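# Untangle coloured wires and sort them into bins

## Task

Separate the tangled wires by colour so that every colour ends up in its own bin and no wire is still hooked on or wound around a wire of a different colour. Each wire has to lie on the floor of its bin. A short end or loop may cross the rim, but it may droop no more than about a finger's width down the outside and must not reach into a bin that holds another colour. If any part of any wire hangs over the table edge, the task fails. Tugging or squeezing two wires hard against each other can also fail it.

## Robot and tools

Robot: two arms, left_arm and right_arm, each with a parallel two-finger gripper. Calibrated bases in the scene frame: left_arm at (-0.015, +0.340, 0) m, right_arm at (-0.024, -0.237, 0) m, each turned only slightly about z. A two-camera stand sits behind the arms. Cameras, all 672x504: cam_head_left, cam_head_right, cam_high, cam_left_wrist, cam_right_wrist.

Frame: the scene frame has its origin at table-top height, halfway between the nominal bases. +x points out over the table, +y toward the left_arm side, +z up. Arm names do not match image left and right. On a gripper, the fingers point along its own +z and open and close along its own y. end_effector_position is the spot between the finger pads, about 1 cm short of the tips. Printed poses can be off by a few cm, more at long reach.

The row: every motion argument uses rows of 14 numbers, each in [-1, 1], always both arms: dx, dy, dz, rx, ry, rz, opening for left_arm, then the same seven for right_arm. dx, dy, dz are an offset along the scene axes, where 1.0 equals 0.6 m. rx, ry, rz form one rotation vector about the scene axes, turning about the hand's own position, where 1.0 equals 180 degrees. These six are offsets, not poses: they count from that arm's Hand target as it stood when the action or move began. Sending the same offset twice moves the arm twice. All zeros for an arm's six pose numbers means go back to its current Hand target. The opening is absolute, not an offset: +1 is fully open (0.094 m), -1 shut. Zero is a half-open command, so to leave a gripper alone, resend its present value (see Tool commands).

execute_actions: argument actions is a list of actions; each action is a list of up to 15 rows, one row per 1/30 s control step, and a short action repeats its last row to fill 15 steps. Every row in an action is measured from the start pose of that action, not from the row before. Each action costs 0.5 s. Optional cameras: list of names, ["all"], or []; an empty actions list shows all cameras and the current state.

move: target is one 14-number row or a list of up to 15 rows, each still an offset from the same starting Hand targets. The gripper travels in a straight line, turning the short way. speed is the top path speed in m/s, 0.002 to 2.9 (default 0.25), rotation capped at twice that in rad/s; give one number or one per target. blend, in metres, rounds the corners between listed targets; 0 stops at each. opening_speed (0.2 or more, scale units per second) closes or opens the fingers gradually; use it on anything squashable. grip_force sets the per-pad force cap, 10 to 50 N, one value or one per arm; it persists, and low values close slowly. blocking=false returns after about 0.5 s while the move continues. A move lasts at most 10 s and does not avoid obstacles or the other arm. Its result adds a move: line: done, off_target, moving, held or fault, plus limits such as paced (pose clipped) or held (steps withheld).

wait: seconds from 0 to 10; the arms keep their last command, and a running move goes on. stop: brakes the running move, needing some distance. zoom_image: camera plus region [x0, y0, x1, y1] in that camera's pixels, origin top-left, at most 504 by 504, only for cameras in the newest images. finished_scene: scene number 1 or 2; irreversible, and the goal must hold without the robot.

Results: end_effector_position (m) and end_effector_quat_wxyz per arm in the scene frame; Hand target, the clipped last command that the next offsets start from; Tool commands; grip_measured on the -1..+1 scale (about 2.5 mm wide when empty, narrower than the object when squeezing); Joint positions (last entry the opening in metres); joint torques, which include gravity and wrap at ±28 N m on joints 1 to 3; Joint velocities, omitted when all within noise; and for actions, some sampled positions. A gripper often rests a few cm short of its target from friction or weight; a new command, even zeros, asks again, or send the gap as an offset. Orientation commands are clipped to 40 degrees from the current one per step.

Avoid: contact between the two arms, grippers, or wrist cameras, and never close one gripper on the other arm's fingers. Touch things slowly and do not aim far beyond the contact point. Do not route a path close to an arm's own base. Do not drop wires, release them while moving, or leave any part hanging off the table. Do not strain camera cables. Watch motor heat: a MOTOR HOT line appears near 75 °C, at 90 °C the arm folds and stops working, so avoid long stretched holds or pushing at unreachable poses. Time spent thinking lets the scene run.

Each tool is called after "Emit:" in YAML: its name, and indented under it one key for each argument.

## Session

Emit:
execute_actions:
  actions: []

Scene clock: 0.00 s.
left_arm: end_effector_position=(+0.3006, +0.2434, +0.1562) grip_measured=+1.000 end_effector_quat_wxyz=(+0.234, +0.126, +0.943, -0.201) | right_arm: end_effector_position=(+0.3749, -0.1187, +0.1643) grip_measured=+1.000 end_effector_quat_wxyz=(+0.155, -0.020, +0.987, +0.027)
Joint positions: left_arm=[-0.109 1.348 1.062 -0.804 0.421 0.087 0.094] | right_arm=[0.313 1.832 1.706 -1.131 0.034 0.256 0.094]
Joint velocities: within noise
Joint torques (N m): no reading
Motor temperatures (°C): left_arm=[33 34 42 32 31 33 34] | right_arm=[32 32 38 36 34 32 33]
Heat: left arm: 42 °C; right arm: 38 °C.
Hand target: left_arm +0.3003, +0.2423, +0.1594; +0.237, +0.129, +0.941, -0.204 | right_arm +0.3761, -0.1186, +0.1707; +0.163, -0.020, +0.986, +0.028
Tool commands: left_gripper/opening=+1.0 right_gripper/opening=+1.0

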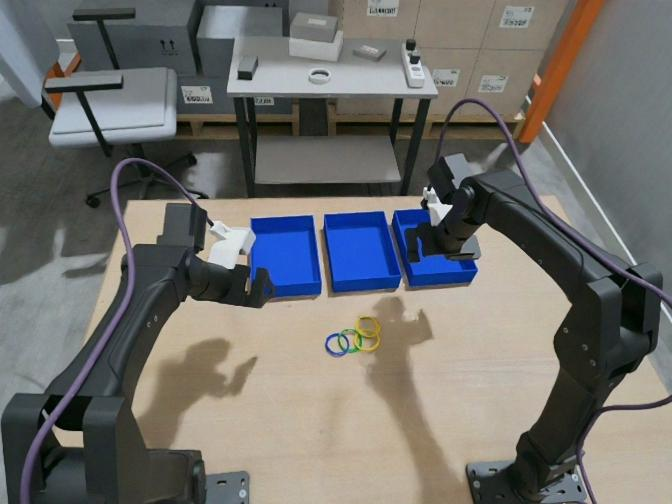

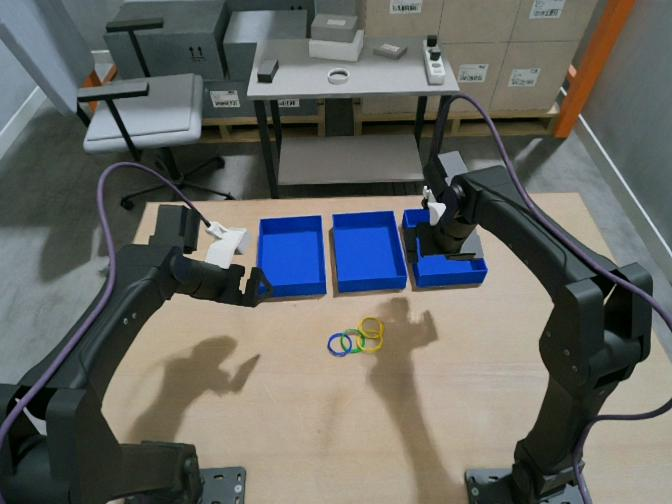

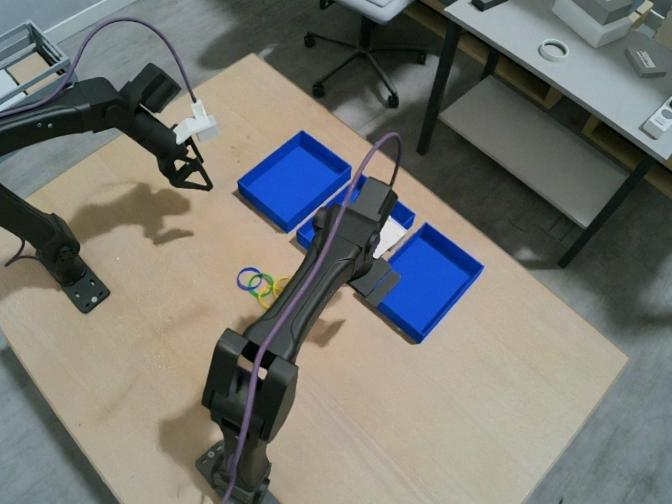

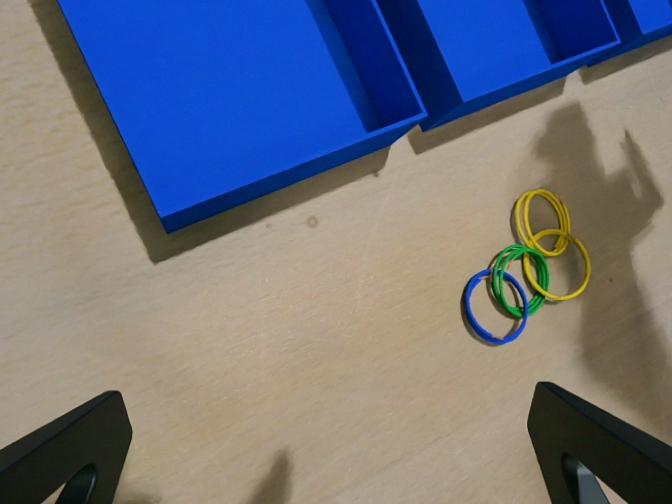

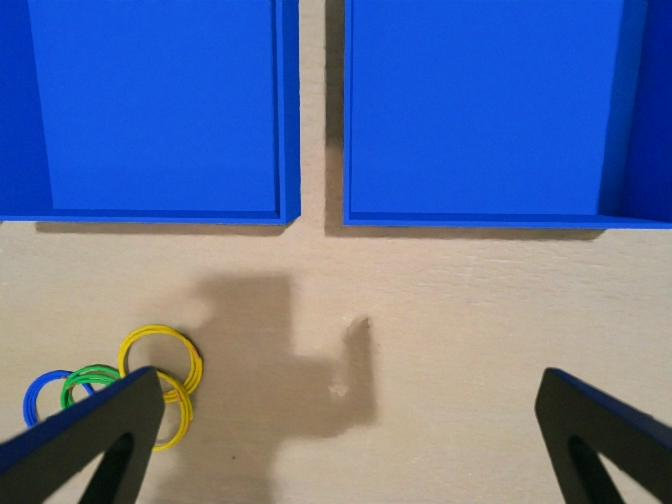

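Emit:
zoom_image:
  camera: "cam_left_wrist"
  region: [440, 170, 620, 360]

Emit:
zoom_image:
  camera: "cam_head_right"
  region: [310, 300, 400, 370]

Emit:
zoom_image:
  camera: "cam_right_wrist"
  region: [0, 300, 230, 480]

Scaled by 2.653 from the camera's 672x504 image, which has a finer 960x720 frame.

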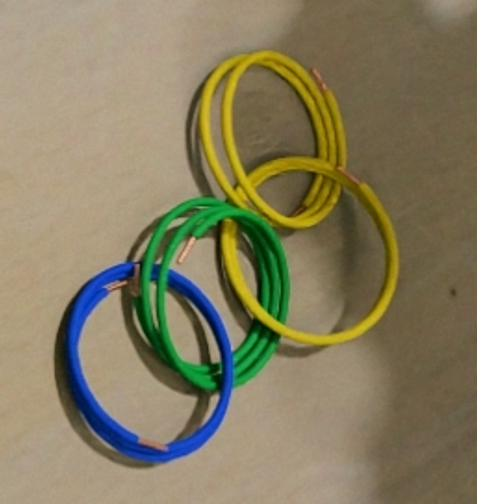

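Scaled by 5.600 from the camera's 672x504 image, which has a finer 960x720 frame.

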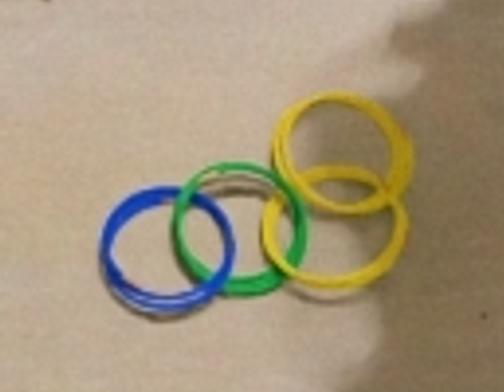

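Scaled by 2.191 from the camera's 672x504 image, which has a finer 960x720 frame.

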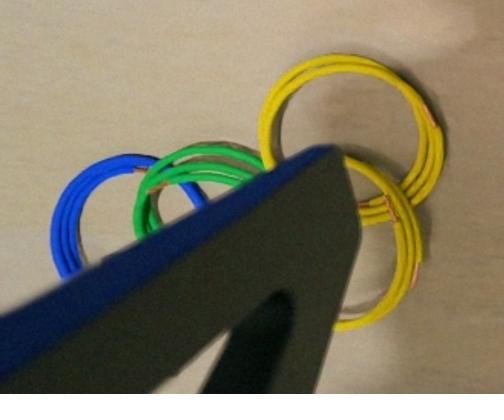

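Emit:
move:
  target: [-0.05,0.15,0.05,0,0,0,1,-0.09,0.16,0.05,0,0.1,0,1]
  cameras: ["all"]

Scene clock: 32.33 s.
left_arm: end_effector_position=(+0.2693, +0.3334, +0.1842) grip_measured=+1.000 end_effector_quat_wxyz=(+0.235, +0.124, +0.944, -0.197) | right_arm: end_effector_position=(+0.3190, -0.0249, +0.1980) grip_measured=+1.000 end_effector_quat_wxyz=(+0.051, -0.019, +0.997, +0.051)
Joint positions: left_arm=[0.282 1.317 1.171 -1.135 0.56 0.494 0.094] | right_arm=[0.547 2.011 2.129 -1.55 -0.037 0.5 0.094]
Joint torques (N m): left_arm=[0.31 -3.81 7.64 0.46 0.47 0.1] | right_arm=[-0.24 -8.09 8.23 0.42 -0.18 0.07]
Motor temperatures (°C): left_arm=[33 37 46 34 32 33 34] | right_arm=[32 38 42 36 34 32 33]
Heat: left arm: 46 °C; right arm: 42 °C.
Hand target: left_arm +0.2702, +0.3323, +0.1894; +0.237, +0.129, +0.941, -0.204 | right_arm +0.3221, -0.0225, +0.2007; +0.007, -0.015, +0.999, +0.031
Off the commanded pose: left_arm 0.005 m, 1 deg | right_arm 0.005 m, 6 deg.
joint sent to its limit (right arm) — joint 4 (wrist pitch), lower limit. The joint targets are off in orientation, not in position.
move: off_target (right_arm)

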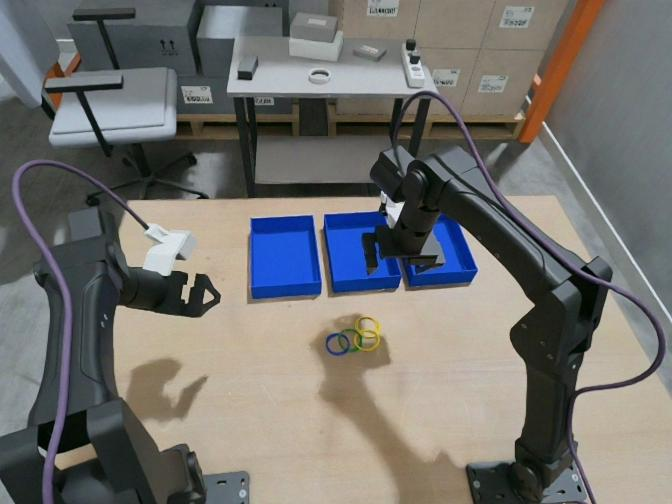

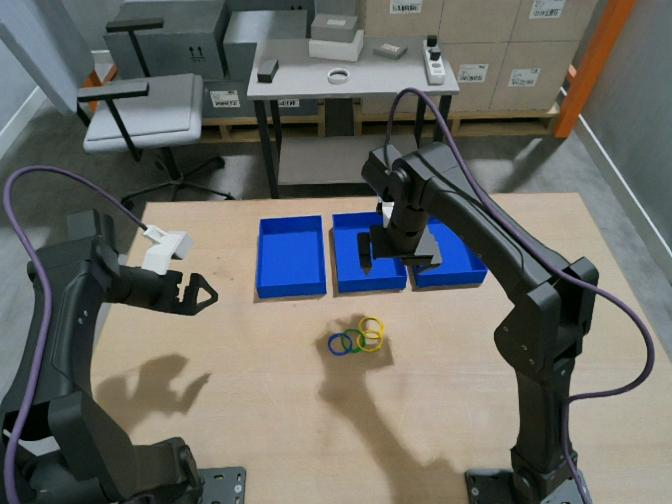

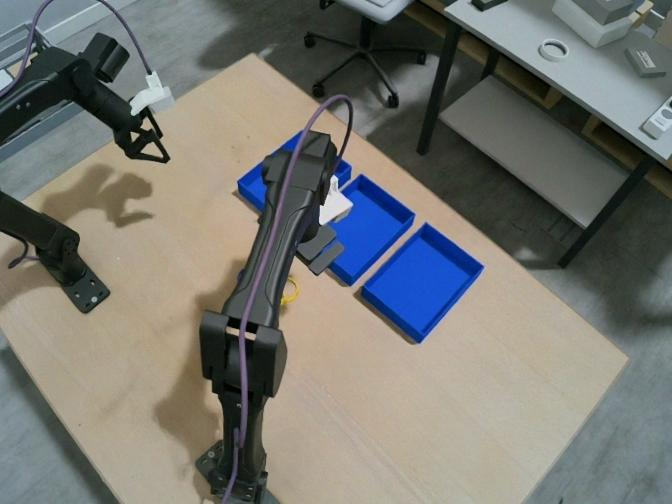

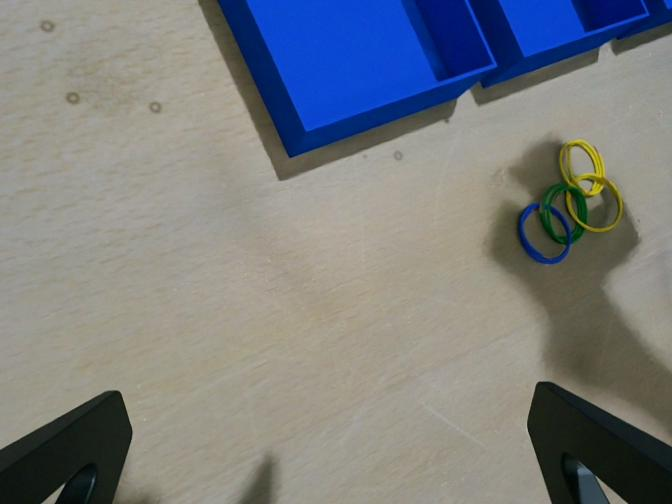

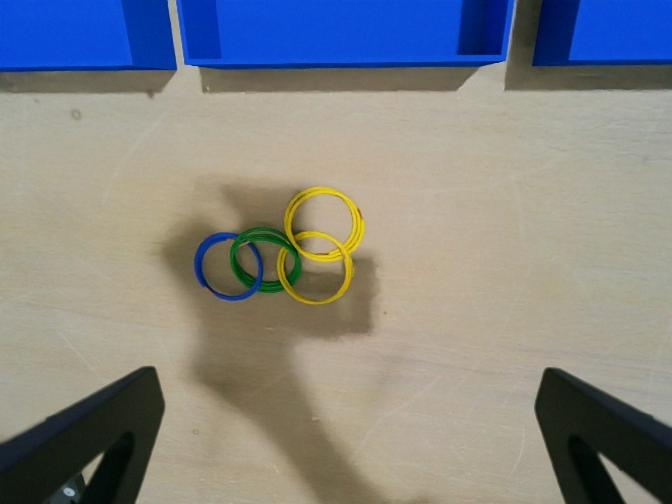

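Emit:
zoom_image:
  camera: "cam_right_wrist"
  region: [180, 175, 380, 315]

Emit:
zoom_image:
  camera: "cam_right_wrist"
  region: [185, 215, 305, 305]

Emit:
zoom_image:
  camera: "cam_left_wrist"
  region: [510, 130, 630, 270]

Scaled by 2.520 from the camera's 672x504 image, which has a finer 960x720 frame.

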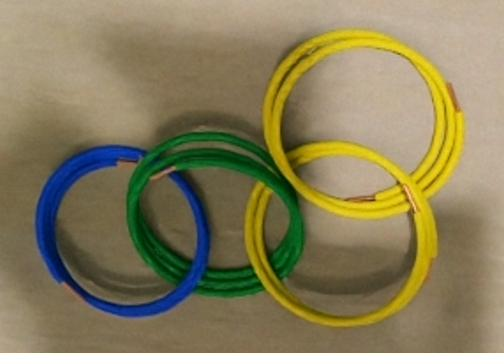

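Scaled by 4.200 from the camera's 672x504 image, which has a finer 960x720 frame.

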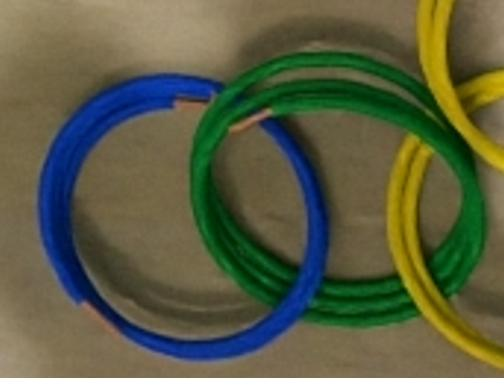

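Scaled by 3.600 from the camera's 672x504 image, which has a finer 960x720 frame.

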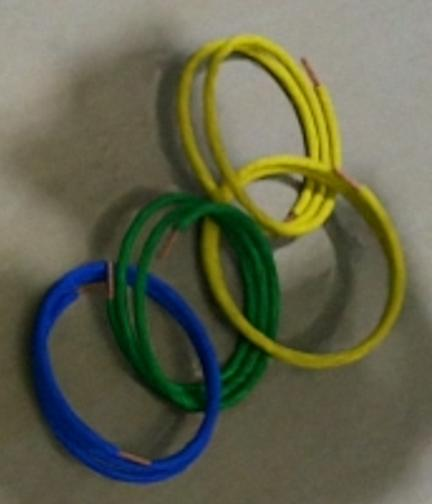

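Emit:
move:
  target: [-0.0,0.0,0.0,0,0,0,1,0,0.045,-0.2,0,-0.03,0,1]
  cameras: ["all"]

Emit:
zoom_image:
  camera: "cam_right_wrist"
  region: [120, 80, 520, 400]

Scene clock: 58.43 s.
left_arm: end_effector_position=(+0.2692, +0.3334, +0.1842) grip_measured=+1.000 end_effector_quat_wxyz=(+0.235, +0.124, +0.944, -0.197) | right_arm: end_effector_position=(+0.3214, +0.0068, +0.0889) grip_measured=+1.000 end_effector_quat_wxyz=(+0.056, -0.020, +0.997, +0.040)
Joint positions: left_arm=[0.282 1.317 1.171 -1.136 0.56 0.495 0.094] | right_arm=[0.622 2.03 1.719 -1.122 -0.005 0.571 0.094]
Joint torques (N m): left_arm=[0.58 -3.45 7.65 0.42 0.46 0.13] | right_arm=[0.12 -8.87 4.96 0.69 0.13 0.07]
Heat: left arm: 48 °C; right arm: 42 °C.
Hand target: left_arm +0.2703, +0.3324, +0.1894; +0.237, +0.129, +0.941, -0.204 | right_arm +0.3221, +0.0045, +0.0808; +0.054, -0.017, +0.998, +0.031
Off the commanded pose: left_arm 0.005 m, 1 deg | right_arm 0.009 m, 1 deg.
move: done

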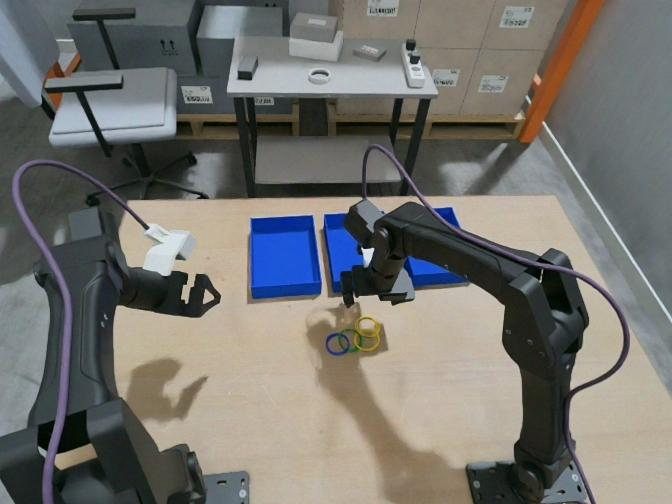

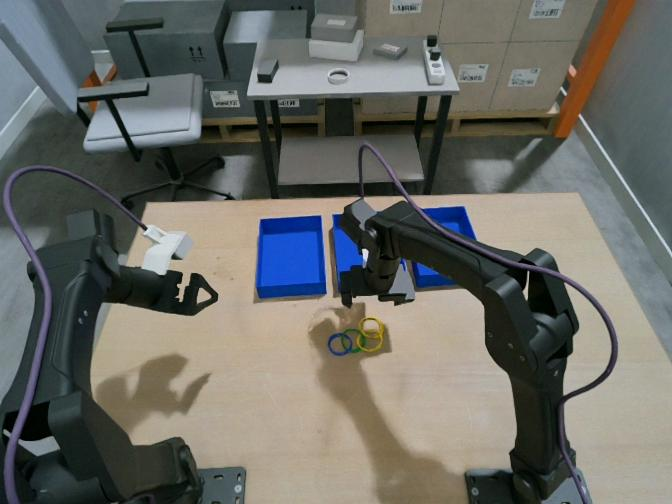

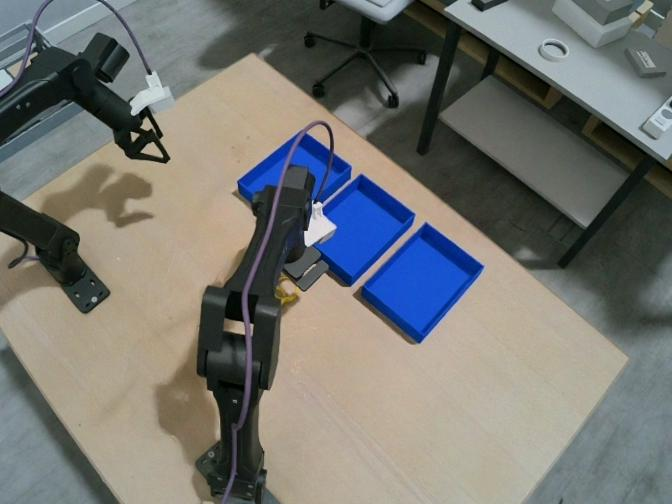

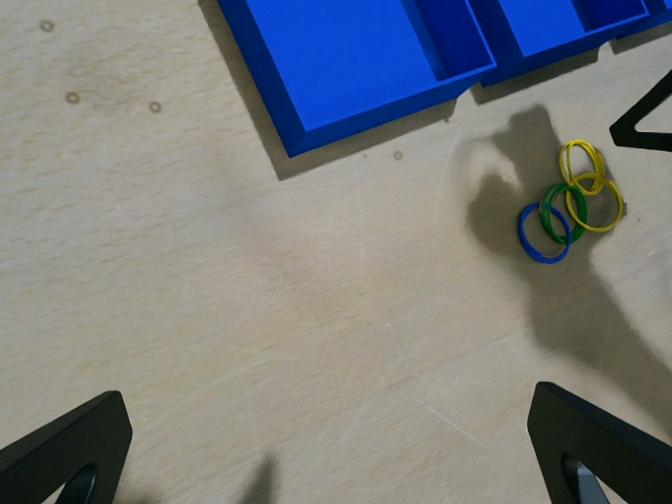

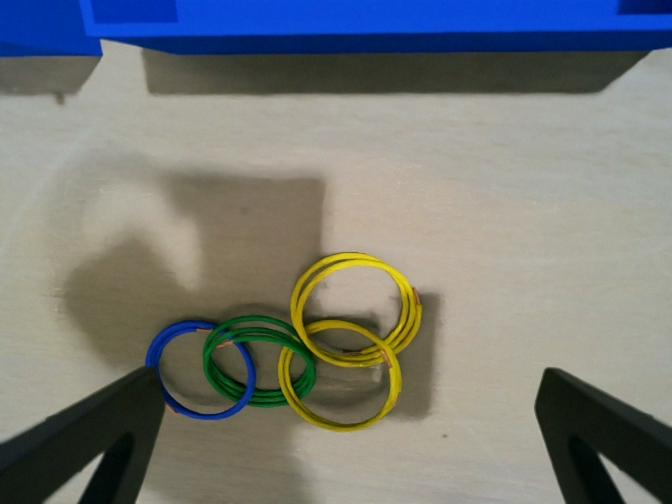

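Scaled by 1.260 from the camera's 672x504 image, which has a finer 960x720 frame.

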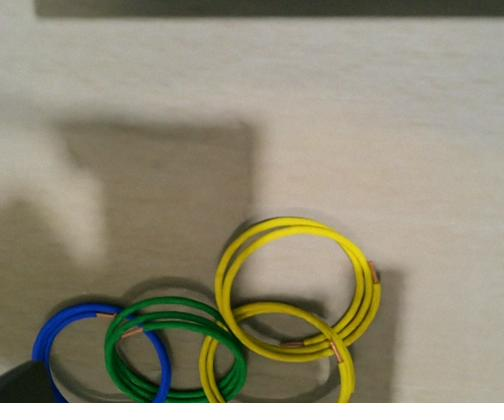

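Emit:
move:
  target: [0,0,0,0,0,0,1,-0.04,0.09,-0.02,-0.026,0,0,1]
  cameras: ["all"]

Emit:
zoom_image:
  camera: "cam_right_wrist"
  region: [200, 180, 480, 380]

Scene clock: 92.57 s.
left_arm: end_effector_position=(+0.2692, +0.3334, +0.1842) grip_measured=+1.000 end_effector_quat_wxyz=(+0.235, +0.124, +0.944, -0.197) | right_arm: end_effector_position=(+0.2905, +0.0587, +0.0688) grip_measured=+1.000 end_effector_quat_wxyz=(+0.048, -0.026, +0.999, -0.004)
Joint positions: left_arm=[0.282 1.317 1.171 -1.136 0.56 0.495 0.094] | right_arm=[0.794 2.15 1.825 -1.182 0.071 0.729 0.094]
Joint torques (N m): left_arm=[0.62 -3.49 7.66 0.46 0.5 0.11] | right_arm=[-0.42 -8.96 8.61 0.26 0.2 0.07]
Heat: left arm: 49 °C; right arm: 41 °C.
Hand target: left_arm +0.2703, +0.3324, +0.1894; +0.237, +0.129, +0.941, -0.204 | right_arm +0.2982, +0.0585, +0.0687; +0.054, -0.019, +0.998, -0.010
Off the commanded pose: left_arm 0.005 m, 1 deg | right_arm 0.008 m, 1 deg.
move: done

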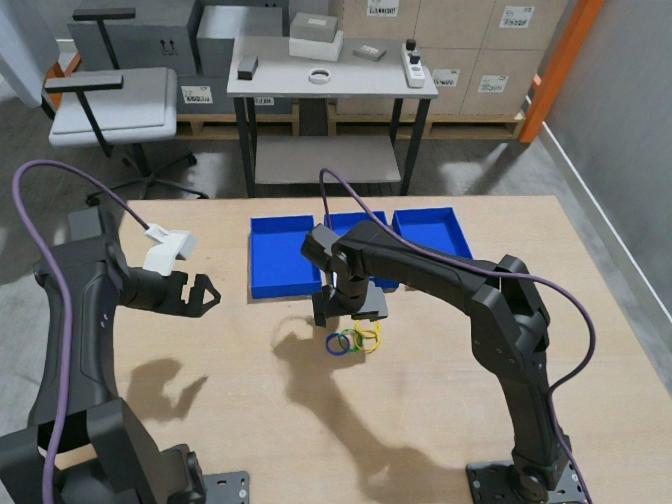

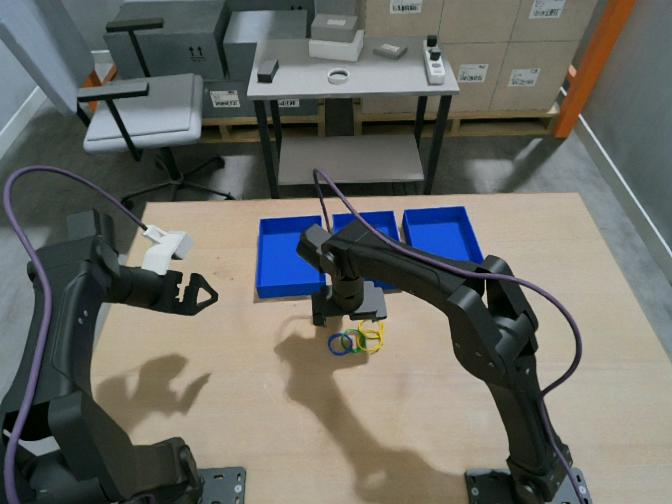

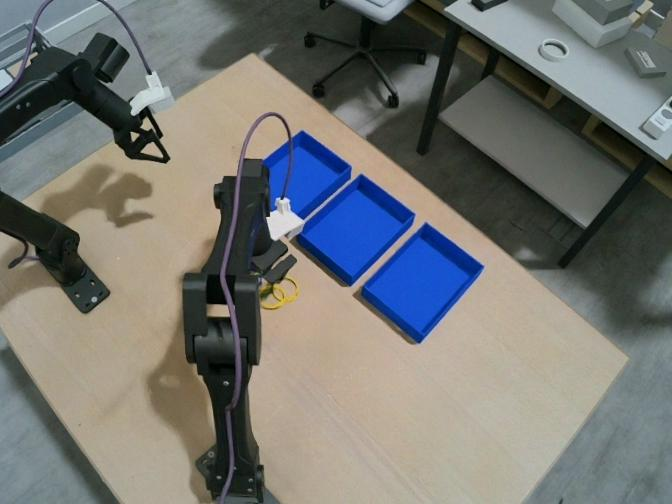

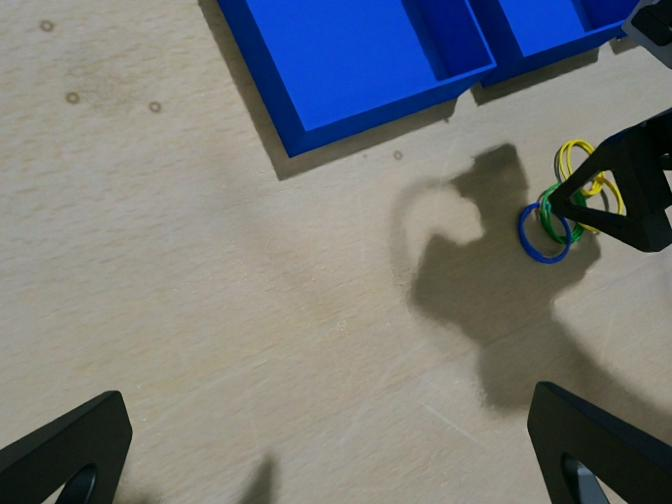

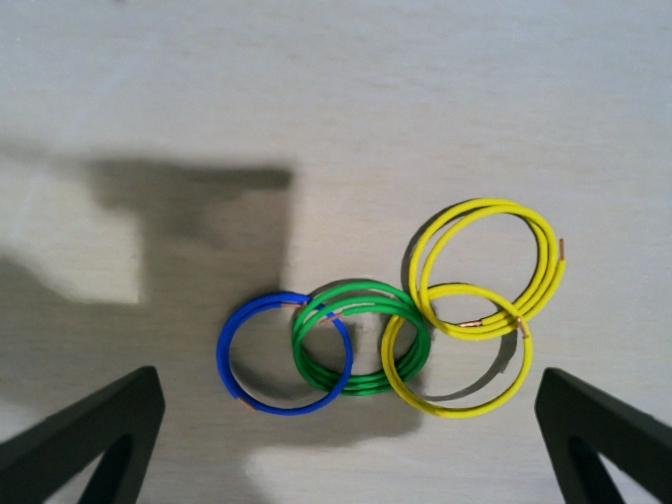

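Scaled by 1.800 from the camera's 672x504 image, which has a finer 960x720 frame.

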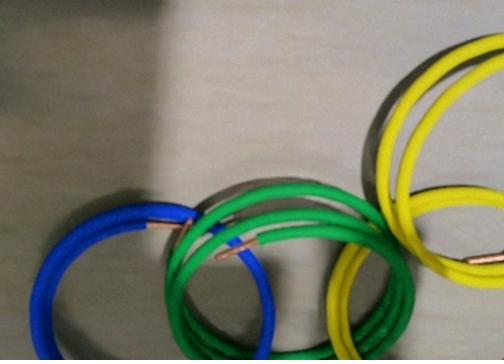

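Emit:
zoom_image:
  camera: "cam_right_wrist"
  region: [210, 280, 370, 420]

Emit:
zoom_image:
  camera: "cam_right_wrist"
  region: [370, 280, 540, 420]

Emit:
zoom_image:
  camera: "cam_right_wrist"
  region: [270, 280, 350, 340]

Emit:
zoom_image:
  camera: "cam_right_wrist"
  region: [300, 345, 400, 415]

Scaled by 3.150 from the camera's 672x504 image, which has a finer 960x720 frame.

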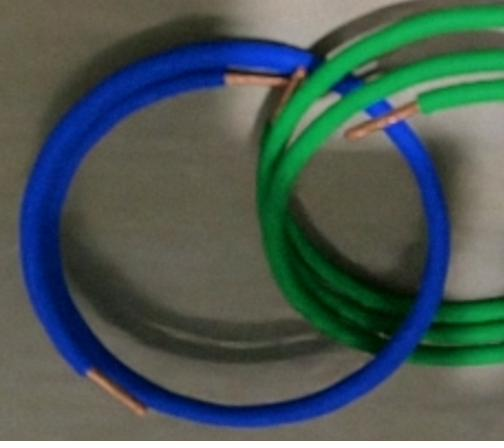

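Scaled by 2.965 from the camera's 672x504 image, which has a finer 960x720 frame.

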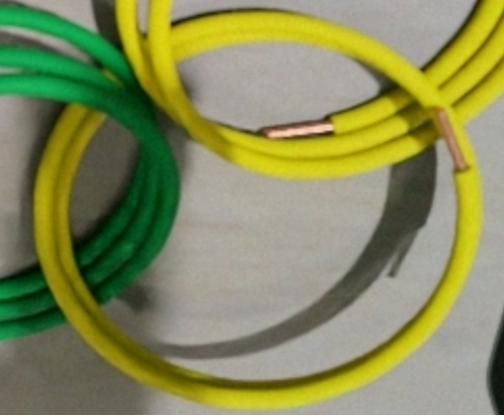

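Scaled by 6.300 from the camera's 672x504 image, which has a finer 960x720 frame.

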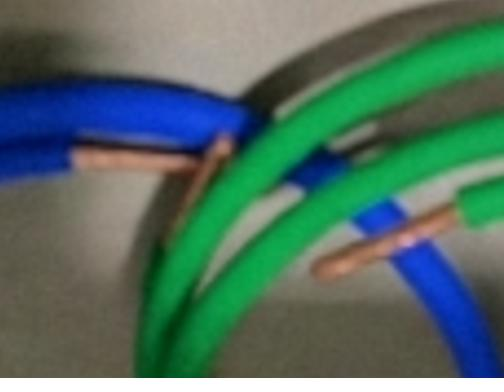

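Scaled by 5.040 from the camera's 672x504 image, which has a finer 960x720 frame.

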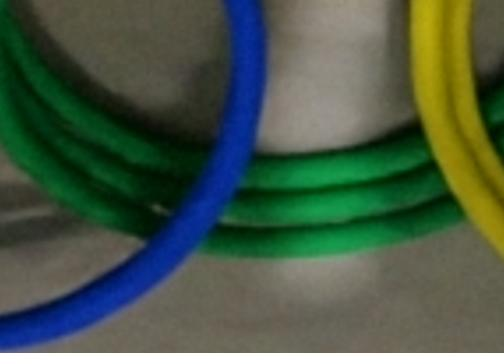

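Emit:
move:
  target: [0.0,-0.08,-0.12,-0.14,0,0,1,0.05,-0.3,0.15,0,0,0,1]
  cameras: ["cam_left_wrist","cam_head_left","cam_head_right"]

Scene clock: 249.60 s.
left_arm: end_effector_position=(+0.2710, +0.2865, +0.1178) grip_measured=+1.000 end_effector_quat_wxyz=(+0.254, +0.073, +0.879, -0.396) | right_arm: end_effector_position=(+0.3271, -0.1264, +0.1413) grip_measured=+1.000 end_effector_quat_wxyz=(+0.033, -0.013, +0.999, -0.022)
Joint positions: left_arm=[0.311 1.423 0.807 -0.747 0.965 0.403 0.094] | right_arm=[0.346 1.897 1.746 -1.37 0.063 0.306 0.094]
Joint torques (N m): left_arm=[0.27 -4.89 4.19 0.71 0.68 0.01] | right_arm=[0.53 -11.18 7.9 0.25 -0.12 -0.07]
Motor temperatures (°C): left_arm=[33 35 52 33 32 33 34] | right_arm=[32 46 48 35 34 32 33]
Heat: left arm: 52 °C; right arm: 48 °C.
Hand target: left_arm +0.2703, +0.2843, +0.1175; +0.259, +0.074, +0.874, -0.405 | right_arm +0.3282, -0.1215, +0.1587; +0.054, -0.019, +0.998, -0.010
Off the commanded pose: left_arm 0.002 m, 1 deg | right_arm 0.018 m, 3 deg.
move: off_target (right_arm)
Images, in order (width x height): cam_head_left 672x504, cam_head_right 672x504, cam_left_wrist 672x504.

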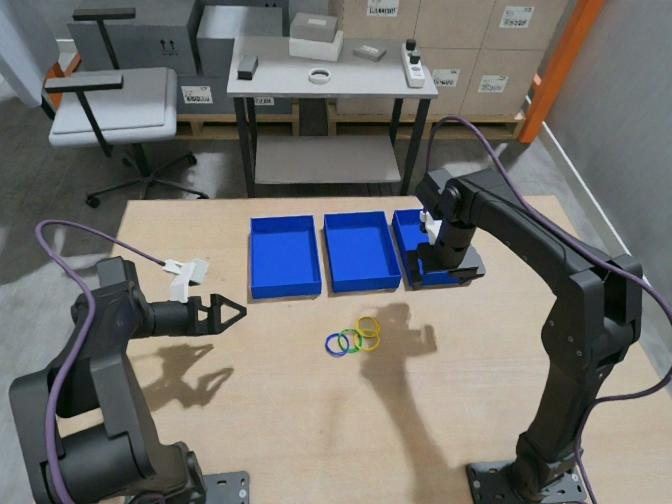

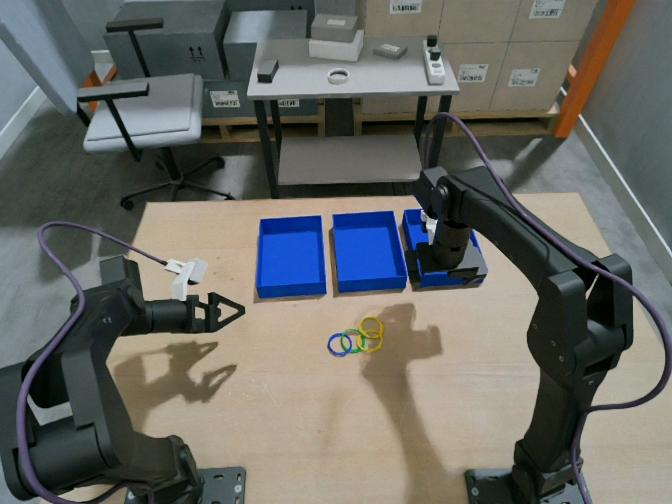

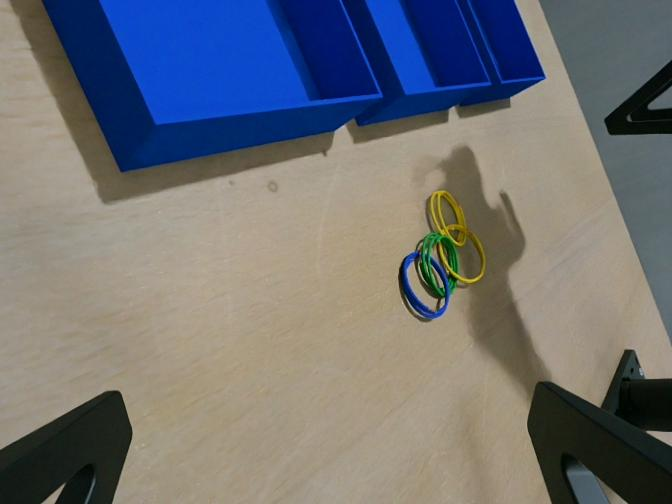

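Emit:
move:
  target: [-0.03,-0.12,-0.07,-0.06,0,0,1,0,0,0,0,0,0,1]
  cameras: ["cam_left_wrist"]

Emit:
zoom_image:
  camera: "cam_left_wrist"
  region: [300, 160, 540, 340]

Scene clock: 259.10 s.
left_arm: end_effector_position=(+0.2539, +0.2148, +0.0729) grip_measured=+1.000 end_effector_quat_wxyz=(+0.257, +0.039, +0.835, -0.485) | right_arm: end_effector_position=(+0.3270, -0.1264, +0.1413) grip_measured=+1.000 end_effector_quat_wxyz=(+0.033, -0.014, +0.999, -0.022)
Joint positions: left_arm=[0.083 1.418 0.395 0.085 1.054 -0.167 0.094] | right_arm=[0.346 1.897 1.746 -1.371 0.063 0.306 0.094]
Joint torques (N m): left_arm=[-0.69 -5.5 3.99 1.22 0.48 -0.01] | right_arm=[0.53 -11.17 7.91 0.25 -0.12 -0.06]
Heat: left arm: 50 °C; right arm: 48 °C.
Hand target: left_arm +0.2523, +0.2123, +0.0754; +0.265, +0.049, +0.832, -0.485 | right_arm +0.3282, -0.1215, +0.1587; +0.054, -0.019, +0.998, -0.010
Off the commanded pose: left_arm 0.004 m, 2 deg | right_arm 0.018 m, 3 deg.
move: off_target (right_arm)
Images, in order (width x height): cam_left_wrist 672x504.

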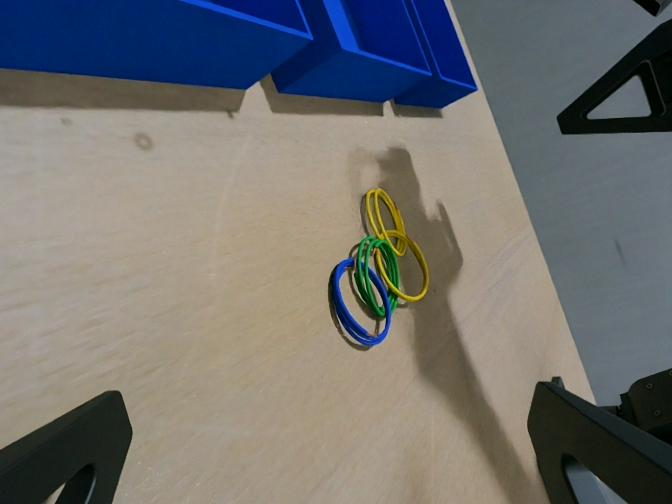

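Scaled by 2.100 from the camera's 672x504 image, which has a finer 960x720 frame.

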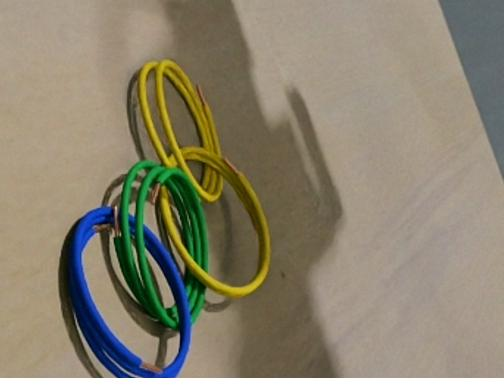

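Emit:
move:
  target: [0.02,-0.08,-0.055,-0.04,0,0,1,0,0,0,0,0,0,1]
  cameras: ["cam_left_wrist"]

Emit:
zoom_image:
  camera: "cam_left_wrist"
  region: [230, 160, 470, 370]

Scene clock: 268.03 s.
left_arm: end_effector_position=(+0.2674, +0.1631, +0.0571) grip_measured=+0.999 end_effector_quat_wxyz=(+0.280, +0.050, +0.787, -0.548) | right_arm: end_effector_position=(+0.3270, -0.1264, +0.1413) grip_measured=+1.000 end_effector_quat_wxyz=(+0.033, -0.014, +0.999, -0.022)
Joint positions: left_arm=[-0.116 1.798 0.277 1.032 1.027 -0.608 0.094] | right_arm=[0.346 1.897 1.746 -1.371 0.063 0.306 0.094]
Joint torques (N m): left_arm=[-0.7 -3.86 2.14 1.27 -0.03 0.01] | right_arm=[0.53 -11.17 7.91 0.25 -0.11 -0.07]
Heat: left arm: 49 °C; right arm: 48 °C.
Hand target: left_arm +0.2643, +0.1643, +0.0424; +0.268, +0.032, +0.800, -0.536 | right_arm +0.3282, -0.1215, +0.1587; +0.054, -0.019, +0.998, -0.010
Off the commanded pose: left_arm 0.015 m, 3 deg | right_arm 0.018 m, 3 deg.
move: off_target (left_arm, right_arm)
Images, in order (width x height): cam_left_wrist 672x504.

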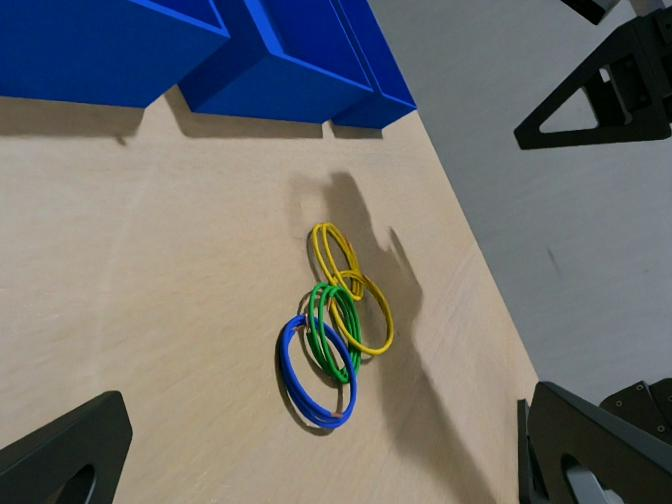

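Scaled by 2.100 from the camera's 672x504 image, which has a finer 960x720 frame.

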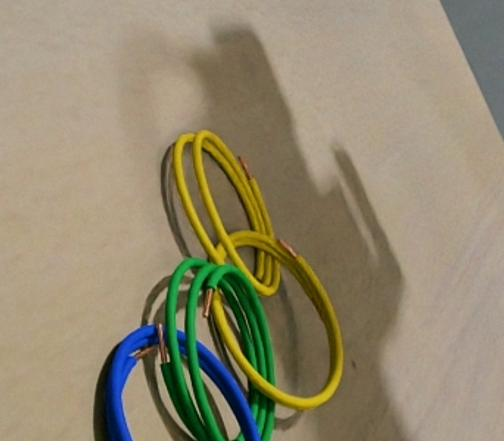

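Emit:
zoom_image:
  camera: "cam_left_wrist"
  region: [260, 270, 380, 440]

Emit:
zoom_image:
  camera: "cam_left_wrist"
  region: [275, 300, 335, 350]

Scaled by 2.965 from the camera's 672x504 image, which has a finer 960x720 frame.

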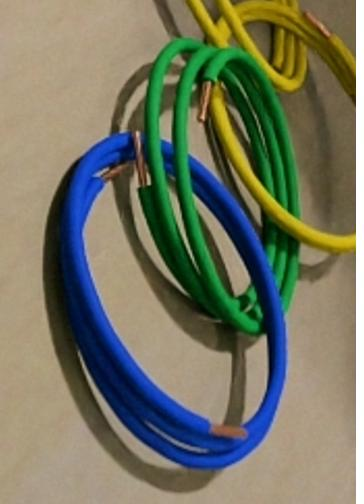

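Scaled by 8.400 from the camera's 672x504 image, which has a finer 960x720 frame.

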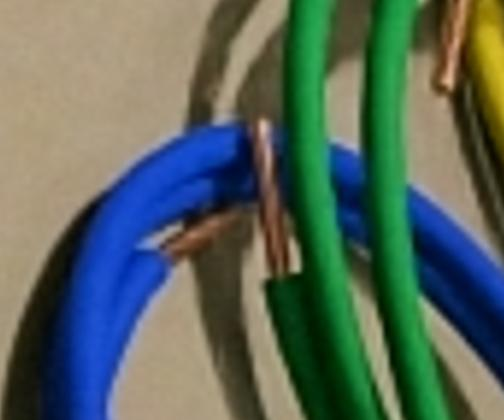

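Emit:
move:
  target:
    - [-0.05,0.2,0.2,0.1,0,0,1,0,0,0,0,0,0,1]
    - [-0.05,0.3,0.2,0.1,0,0,1,-0.1,0.35,-0.14,0,-0.015,0.31,0]
  cameras: ["all"]

Scene clock: 343.10 s.
left_arm: end_effector_position=(+0.2313, +0.3421, +0.1576) grip_measured=+0.999 end_effector_quat_wxyz=(+0.252, +0.070, +0.877, -0.403) | right_arm: end_effector_position=(+0.2619, +0.0787, +0.0731) grip_measured=+0.001 end_effector_quat_wxyz=(+0.065, -0.482, +0.874, +0.006)
Joint positions: left_arm=[0.616 1.477 1.01 -1.357 0.968 0.943 0.094] | right_arm=[0.858 2.06 1.701 -1.084 0.032 -0.163 0.047]
Joint torques (N m): left_arm=[0.68 -4.12 6.67 -0.37 0.61 0.15] | right_arm=[-0.03 -8.49 8.72 0.66 -0.15 -0.06]
Motor temperatures (°C): left_arm=[33 36 47 36 32 33 34] | right_arm=[32 48 48 35 34 32 33]
Heat: left arm: 47 °C; right arm: 48 °C.
Hand target: left_arm +0.2343, +0.3443, +0.1625; +0.259, +0.074, +0.874, -0.405 | right_arm +0.2683, +0.0884, +0.0748; +0.075, -0.484, +0.872, +0.015
Off the commanded pose: left_arm 0.006 m, 1 deg | right_arm 0.012 m, 2 deg.
move: off_target (right_arm); target 2's new opening was sent with right_arm's hand 0.012 m and 2 deg from that target

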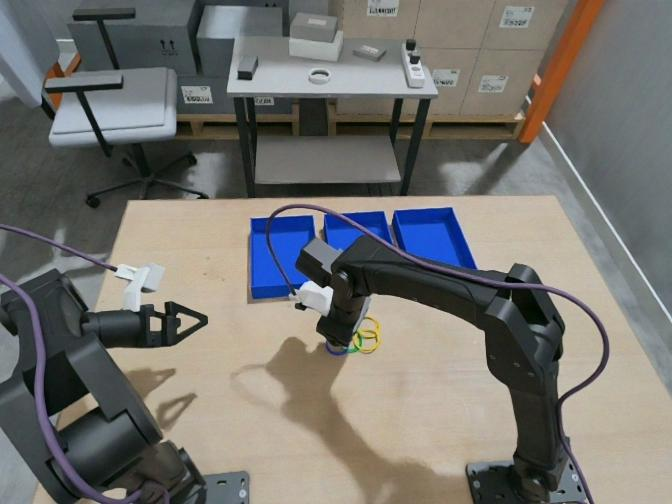

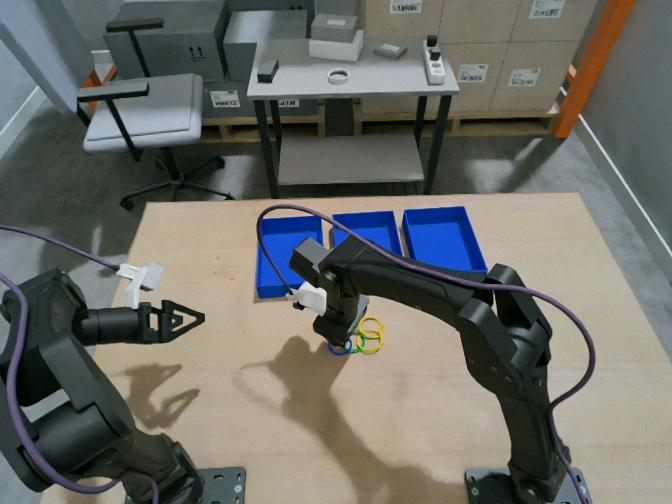

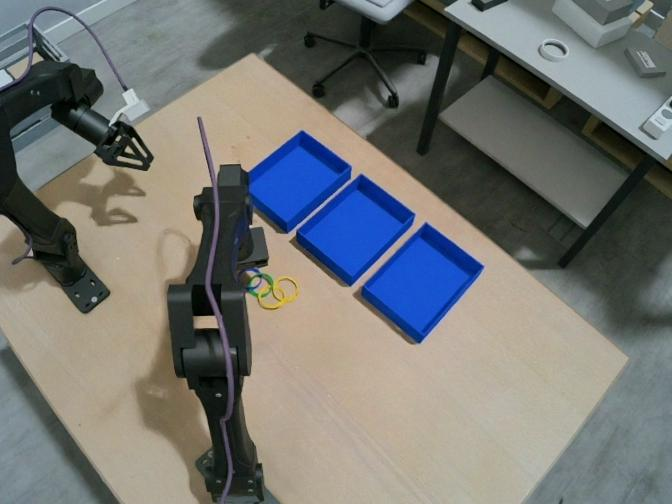

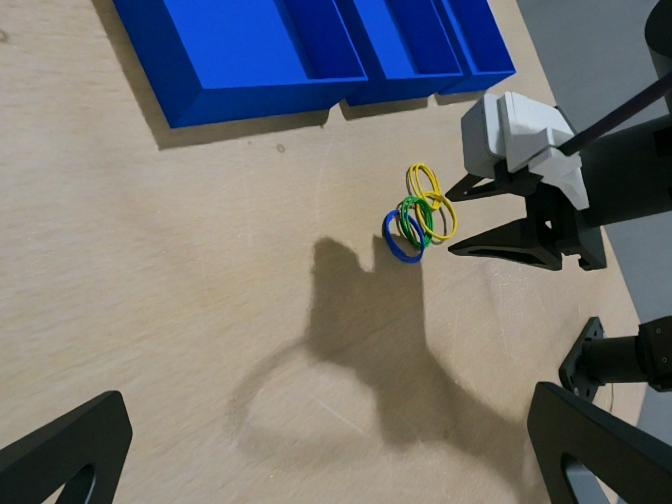

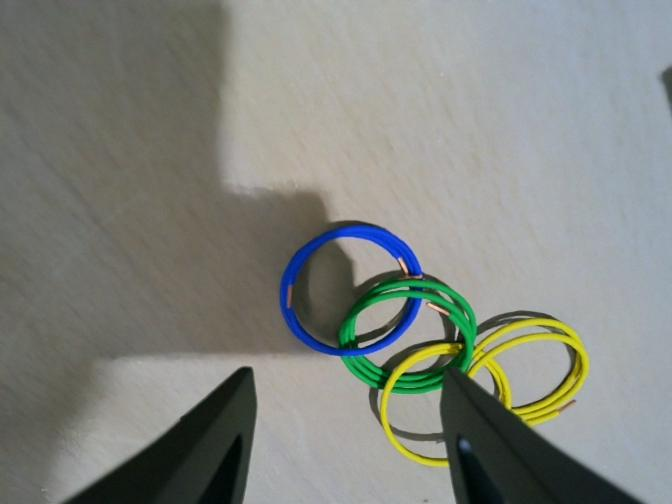

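Emit:
move:
  target: [0,0,0,0,0,0,1,-0.0167,0.0188,-0.047,0,0,0,-0.5]
  speed: 0.08
  cameras: ["cam_left_wrist","cam_right_wrist"]

Emit:
zoom_image:
  camera: "cam_right_wrist"
  region: [210, 240, 470, 440]

Emit:
zoom_image:
  camera: "cam_left_wrist"
  region: [360, 140, 520, 290]

Scene clock: 371.93 s.
left_arm: end_effector_position=(+0.2313, +0.3421, +0.1577) grip_measured=+0.999 end_effector_quat_wxyz=(+0.252, +0.070, +0.877, -0.403) | right_arm: end_effector_position=(+0.2613, +0.0997, +0.0581) grip_measured=-0.499 end_effector_quat_wxyz=(+0.085, -0.484, +0.871, +0.016)
Joint positions: left_arm=[0.616 1.477 1.01 -1.357 0.968 0.943 0.094] | right_arm=[0.891 2.088 1.677 -0.989 0.031 -0.139 0.024]
Joint torques (N m): left_arm=[0.57 -4.08 6.56 -0.37 0.57 0.14] | right_arm=[0.29 -8.87 4.81 0.74 -0.09 0.04]
Heat: left arm: 48 °C; right arm: 49 °C.
Hand target: left_arm +0.2342, +0.3443, +0.1625; +0.259, +0.074, +0.874, -0.405 | right_arm +0.2581, +0.0999, +0.0466; +0.075, -0.484, +0.872, +0.016
Off the commanded pose: left_arm 0.006 m, 1 deg | right_arm 0.012 m, 1 deg.
move: off_target (right_arm)
Images, in order (width x height): cam_left_wrist 672x504, cam_right_wrist 672x504.

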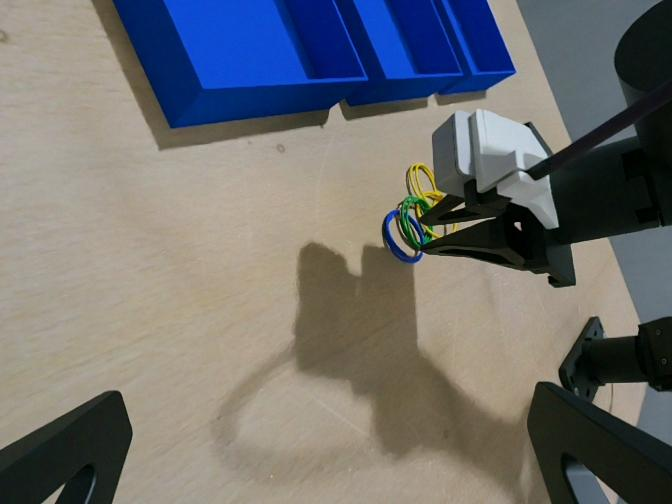

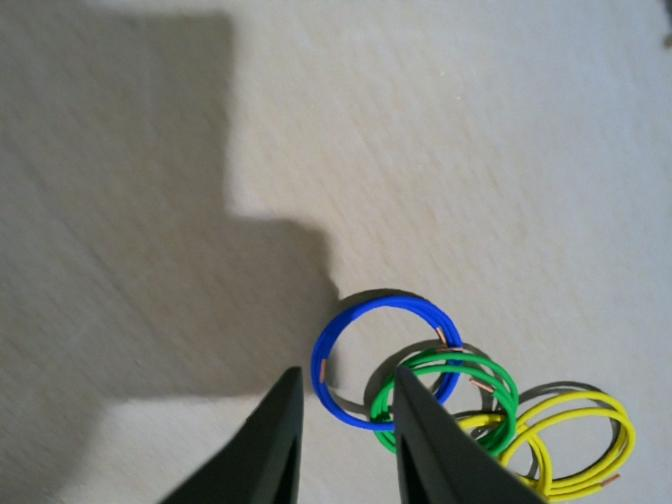

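Scaled by 1.938 from the camera's 672x504 image, which has a finer 960x720 frame.

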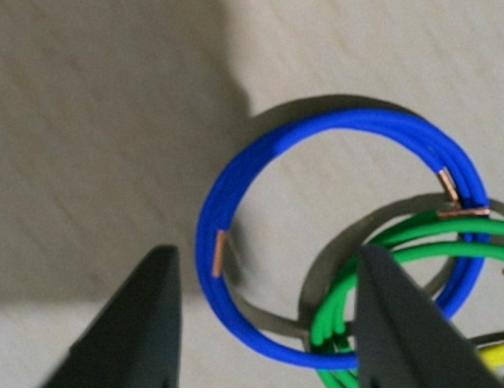

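Scaled by 3.150 from the camera's 672x504 image, which has a finer 960x720 frame.

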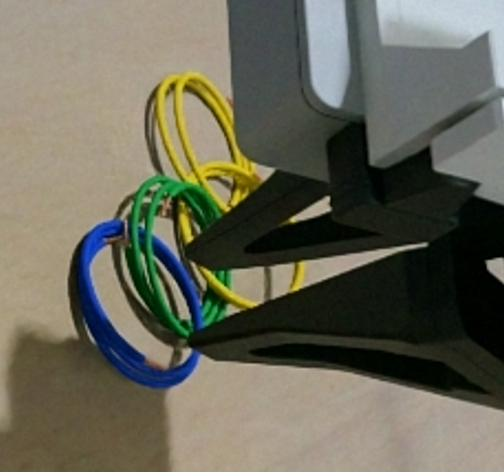

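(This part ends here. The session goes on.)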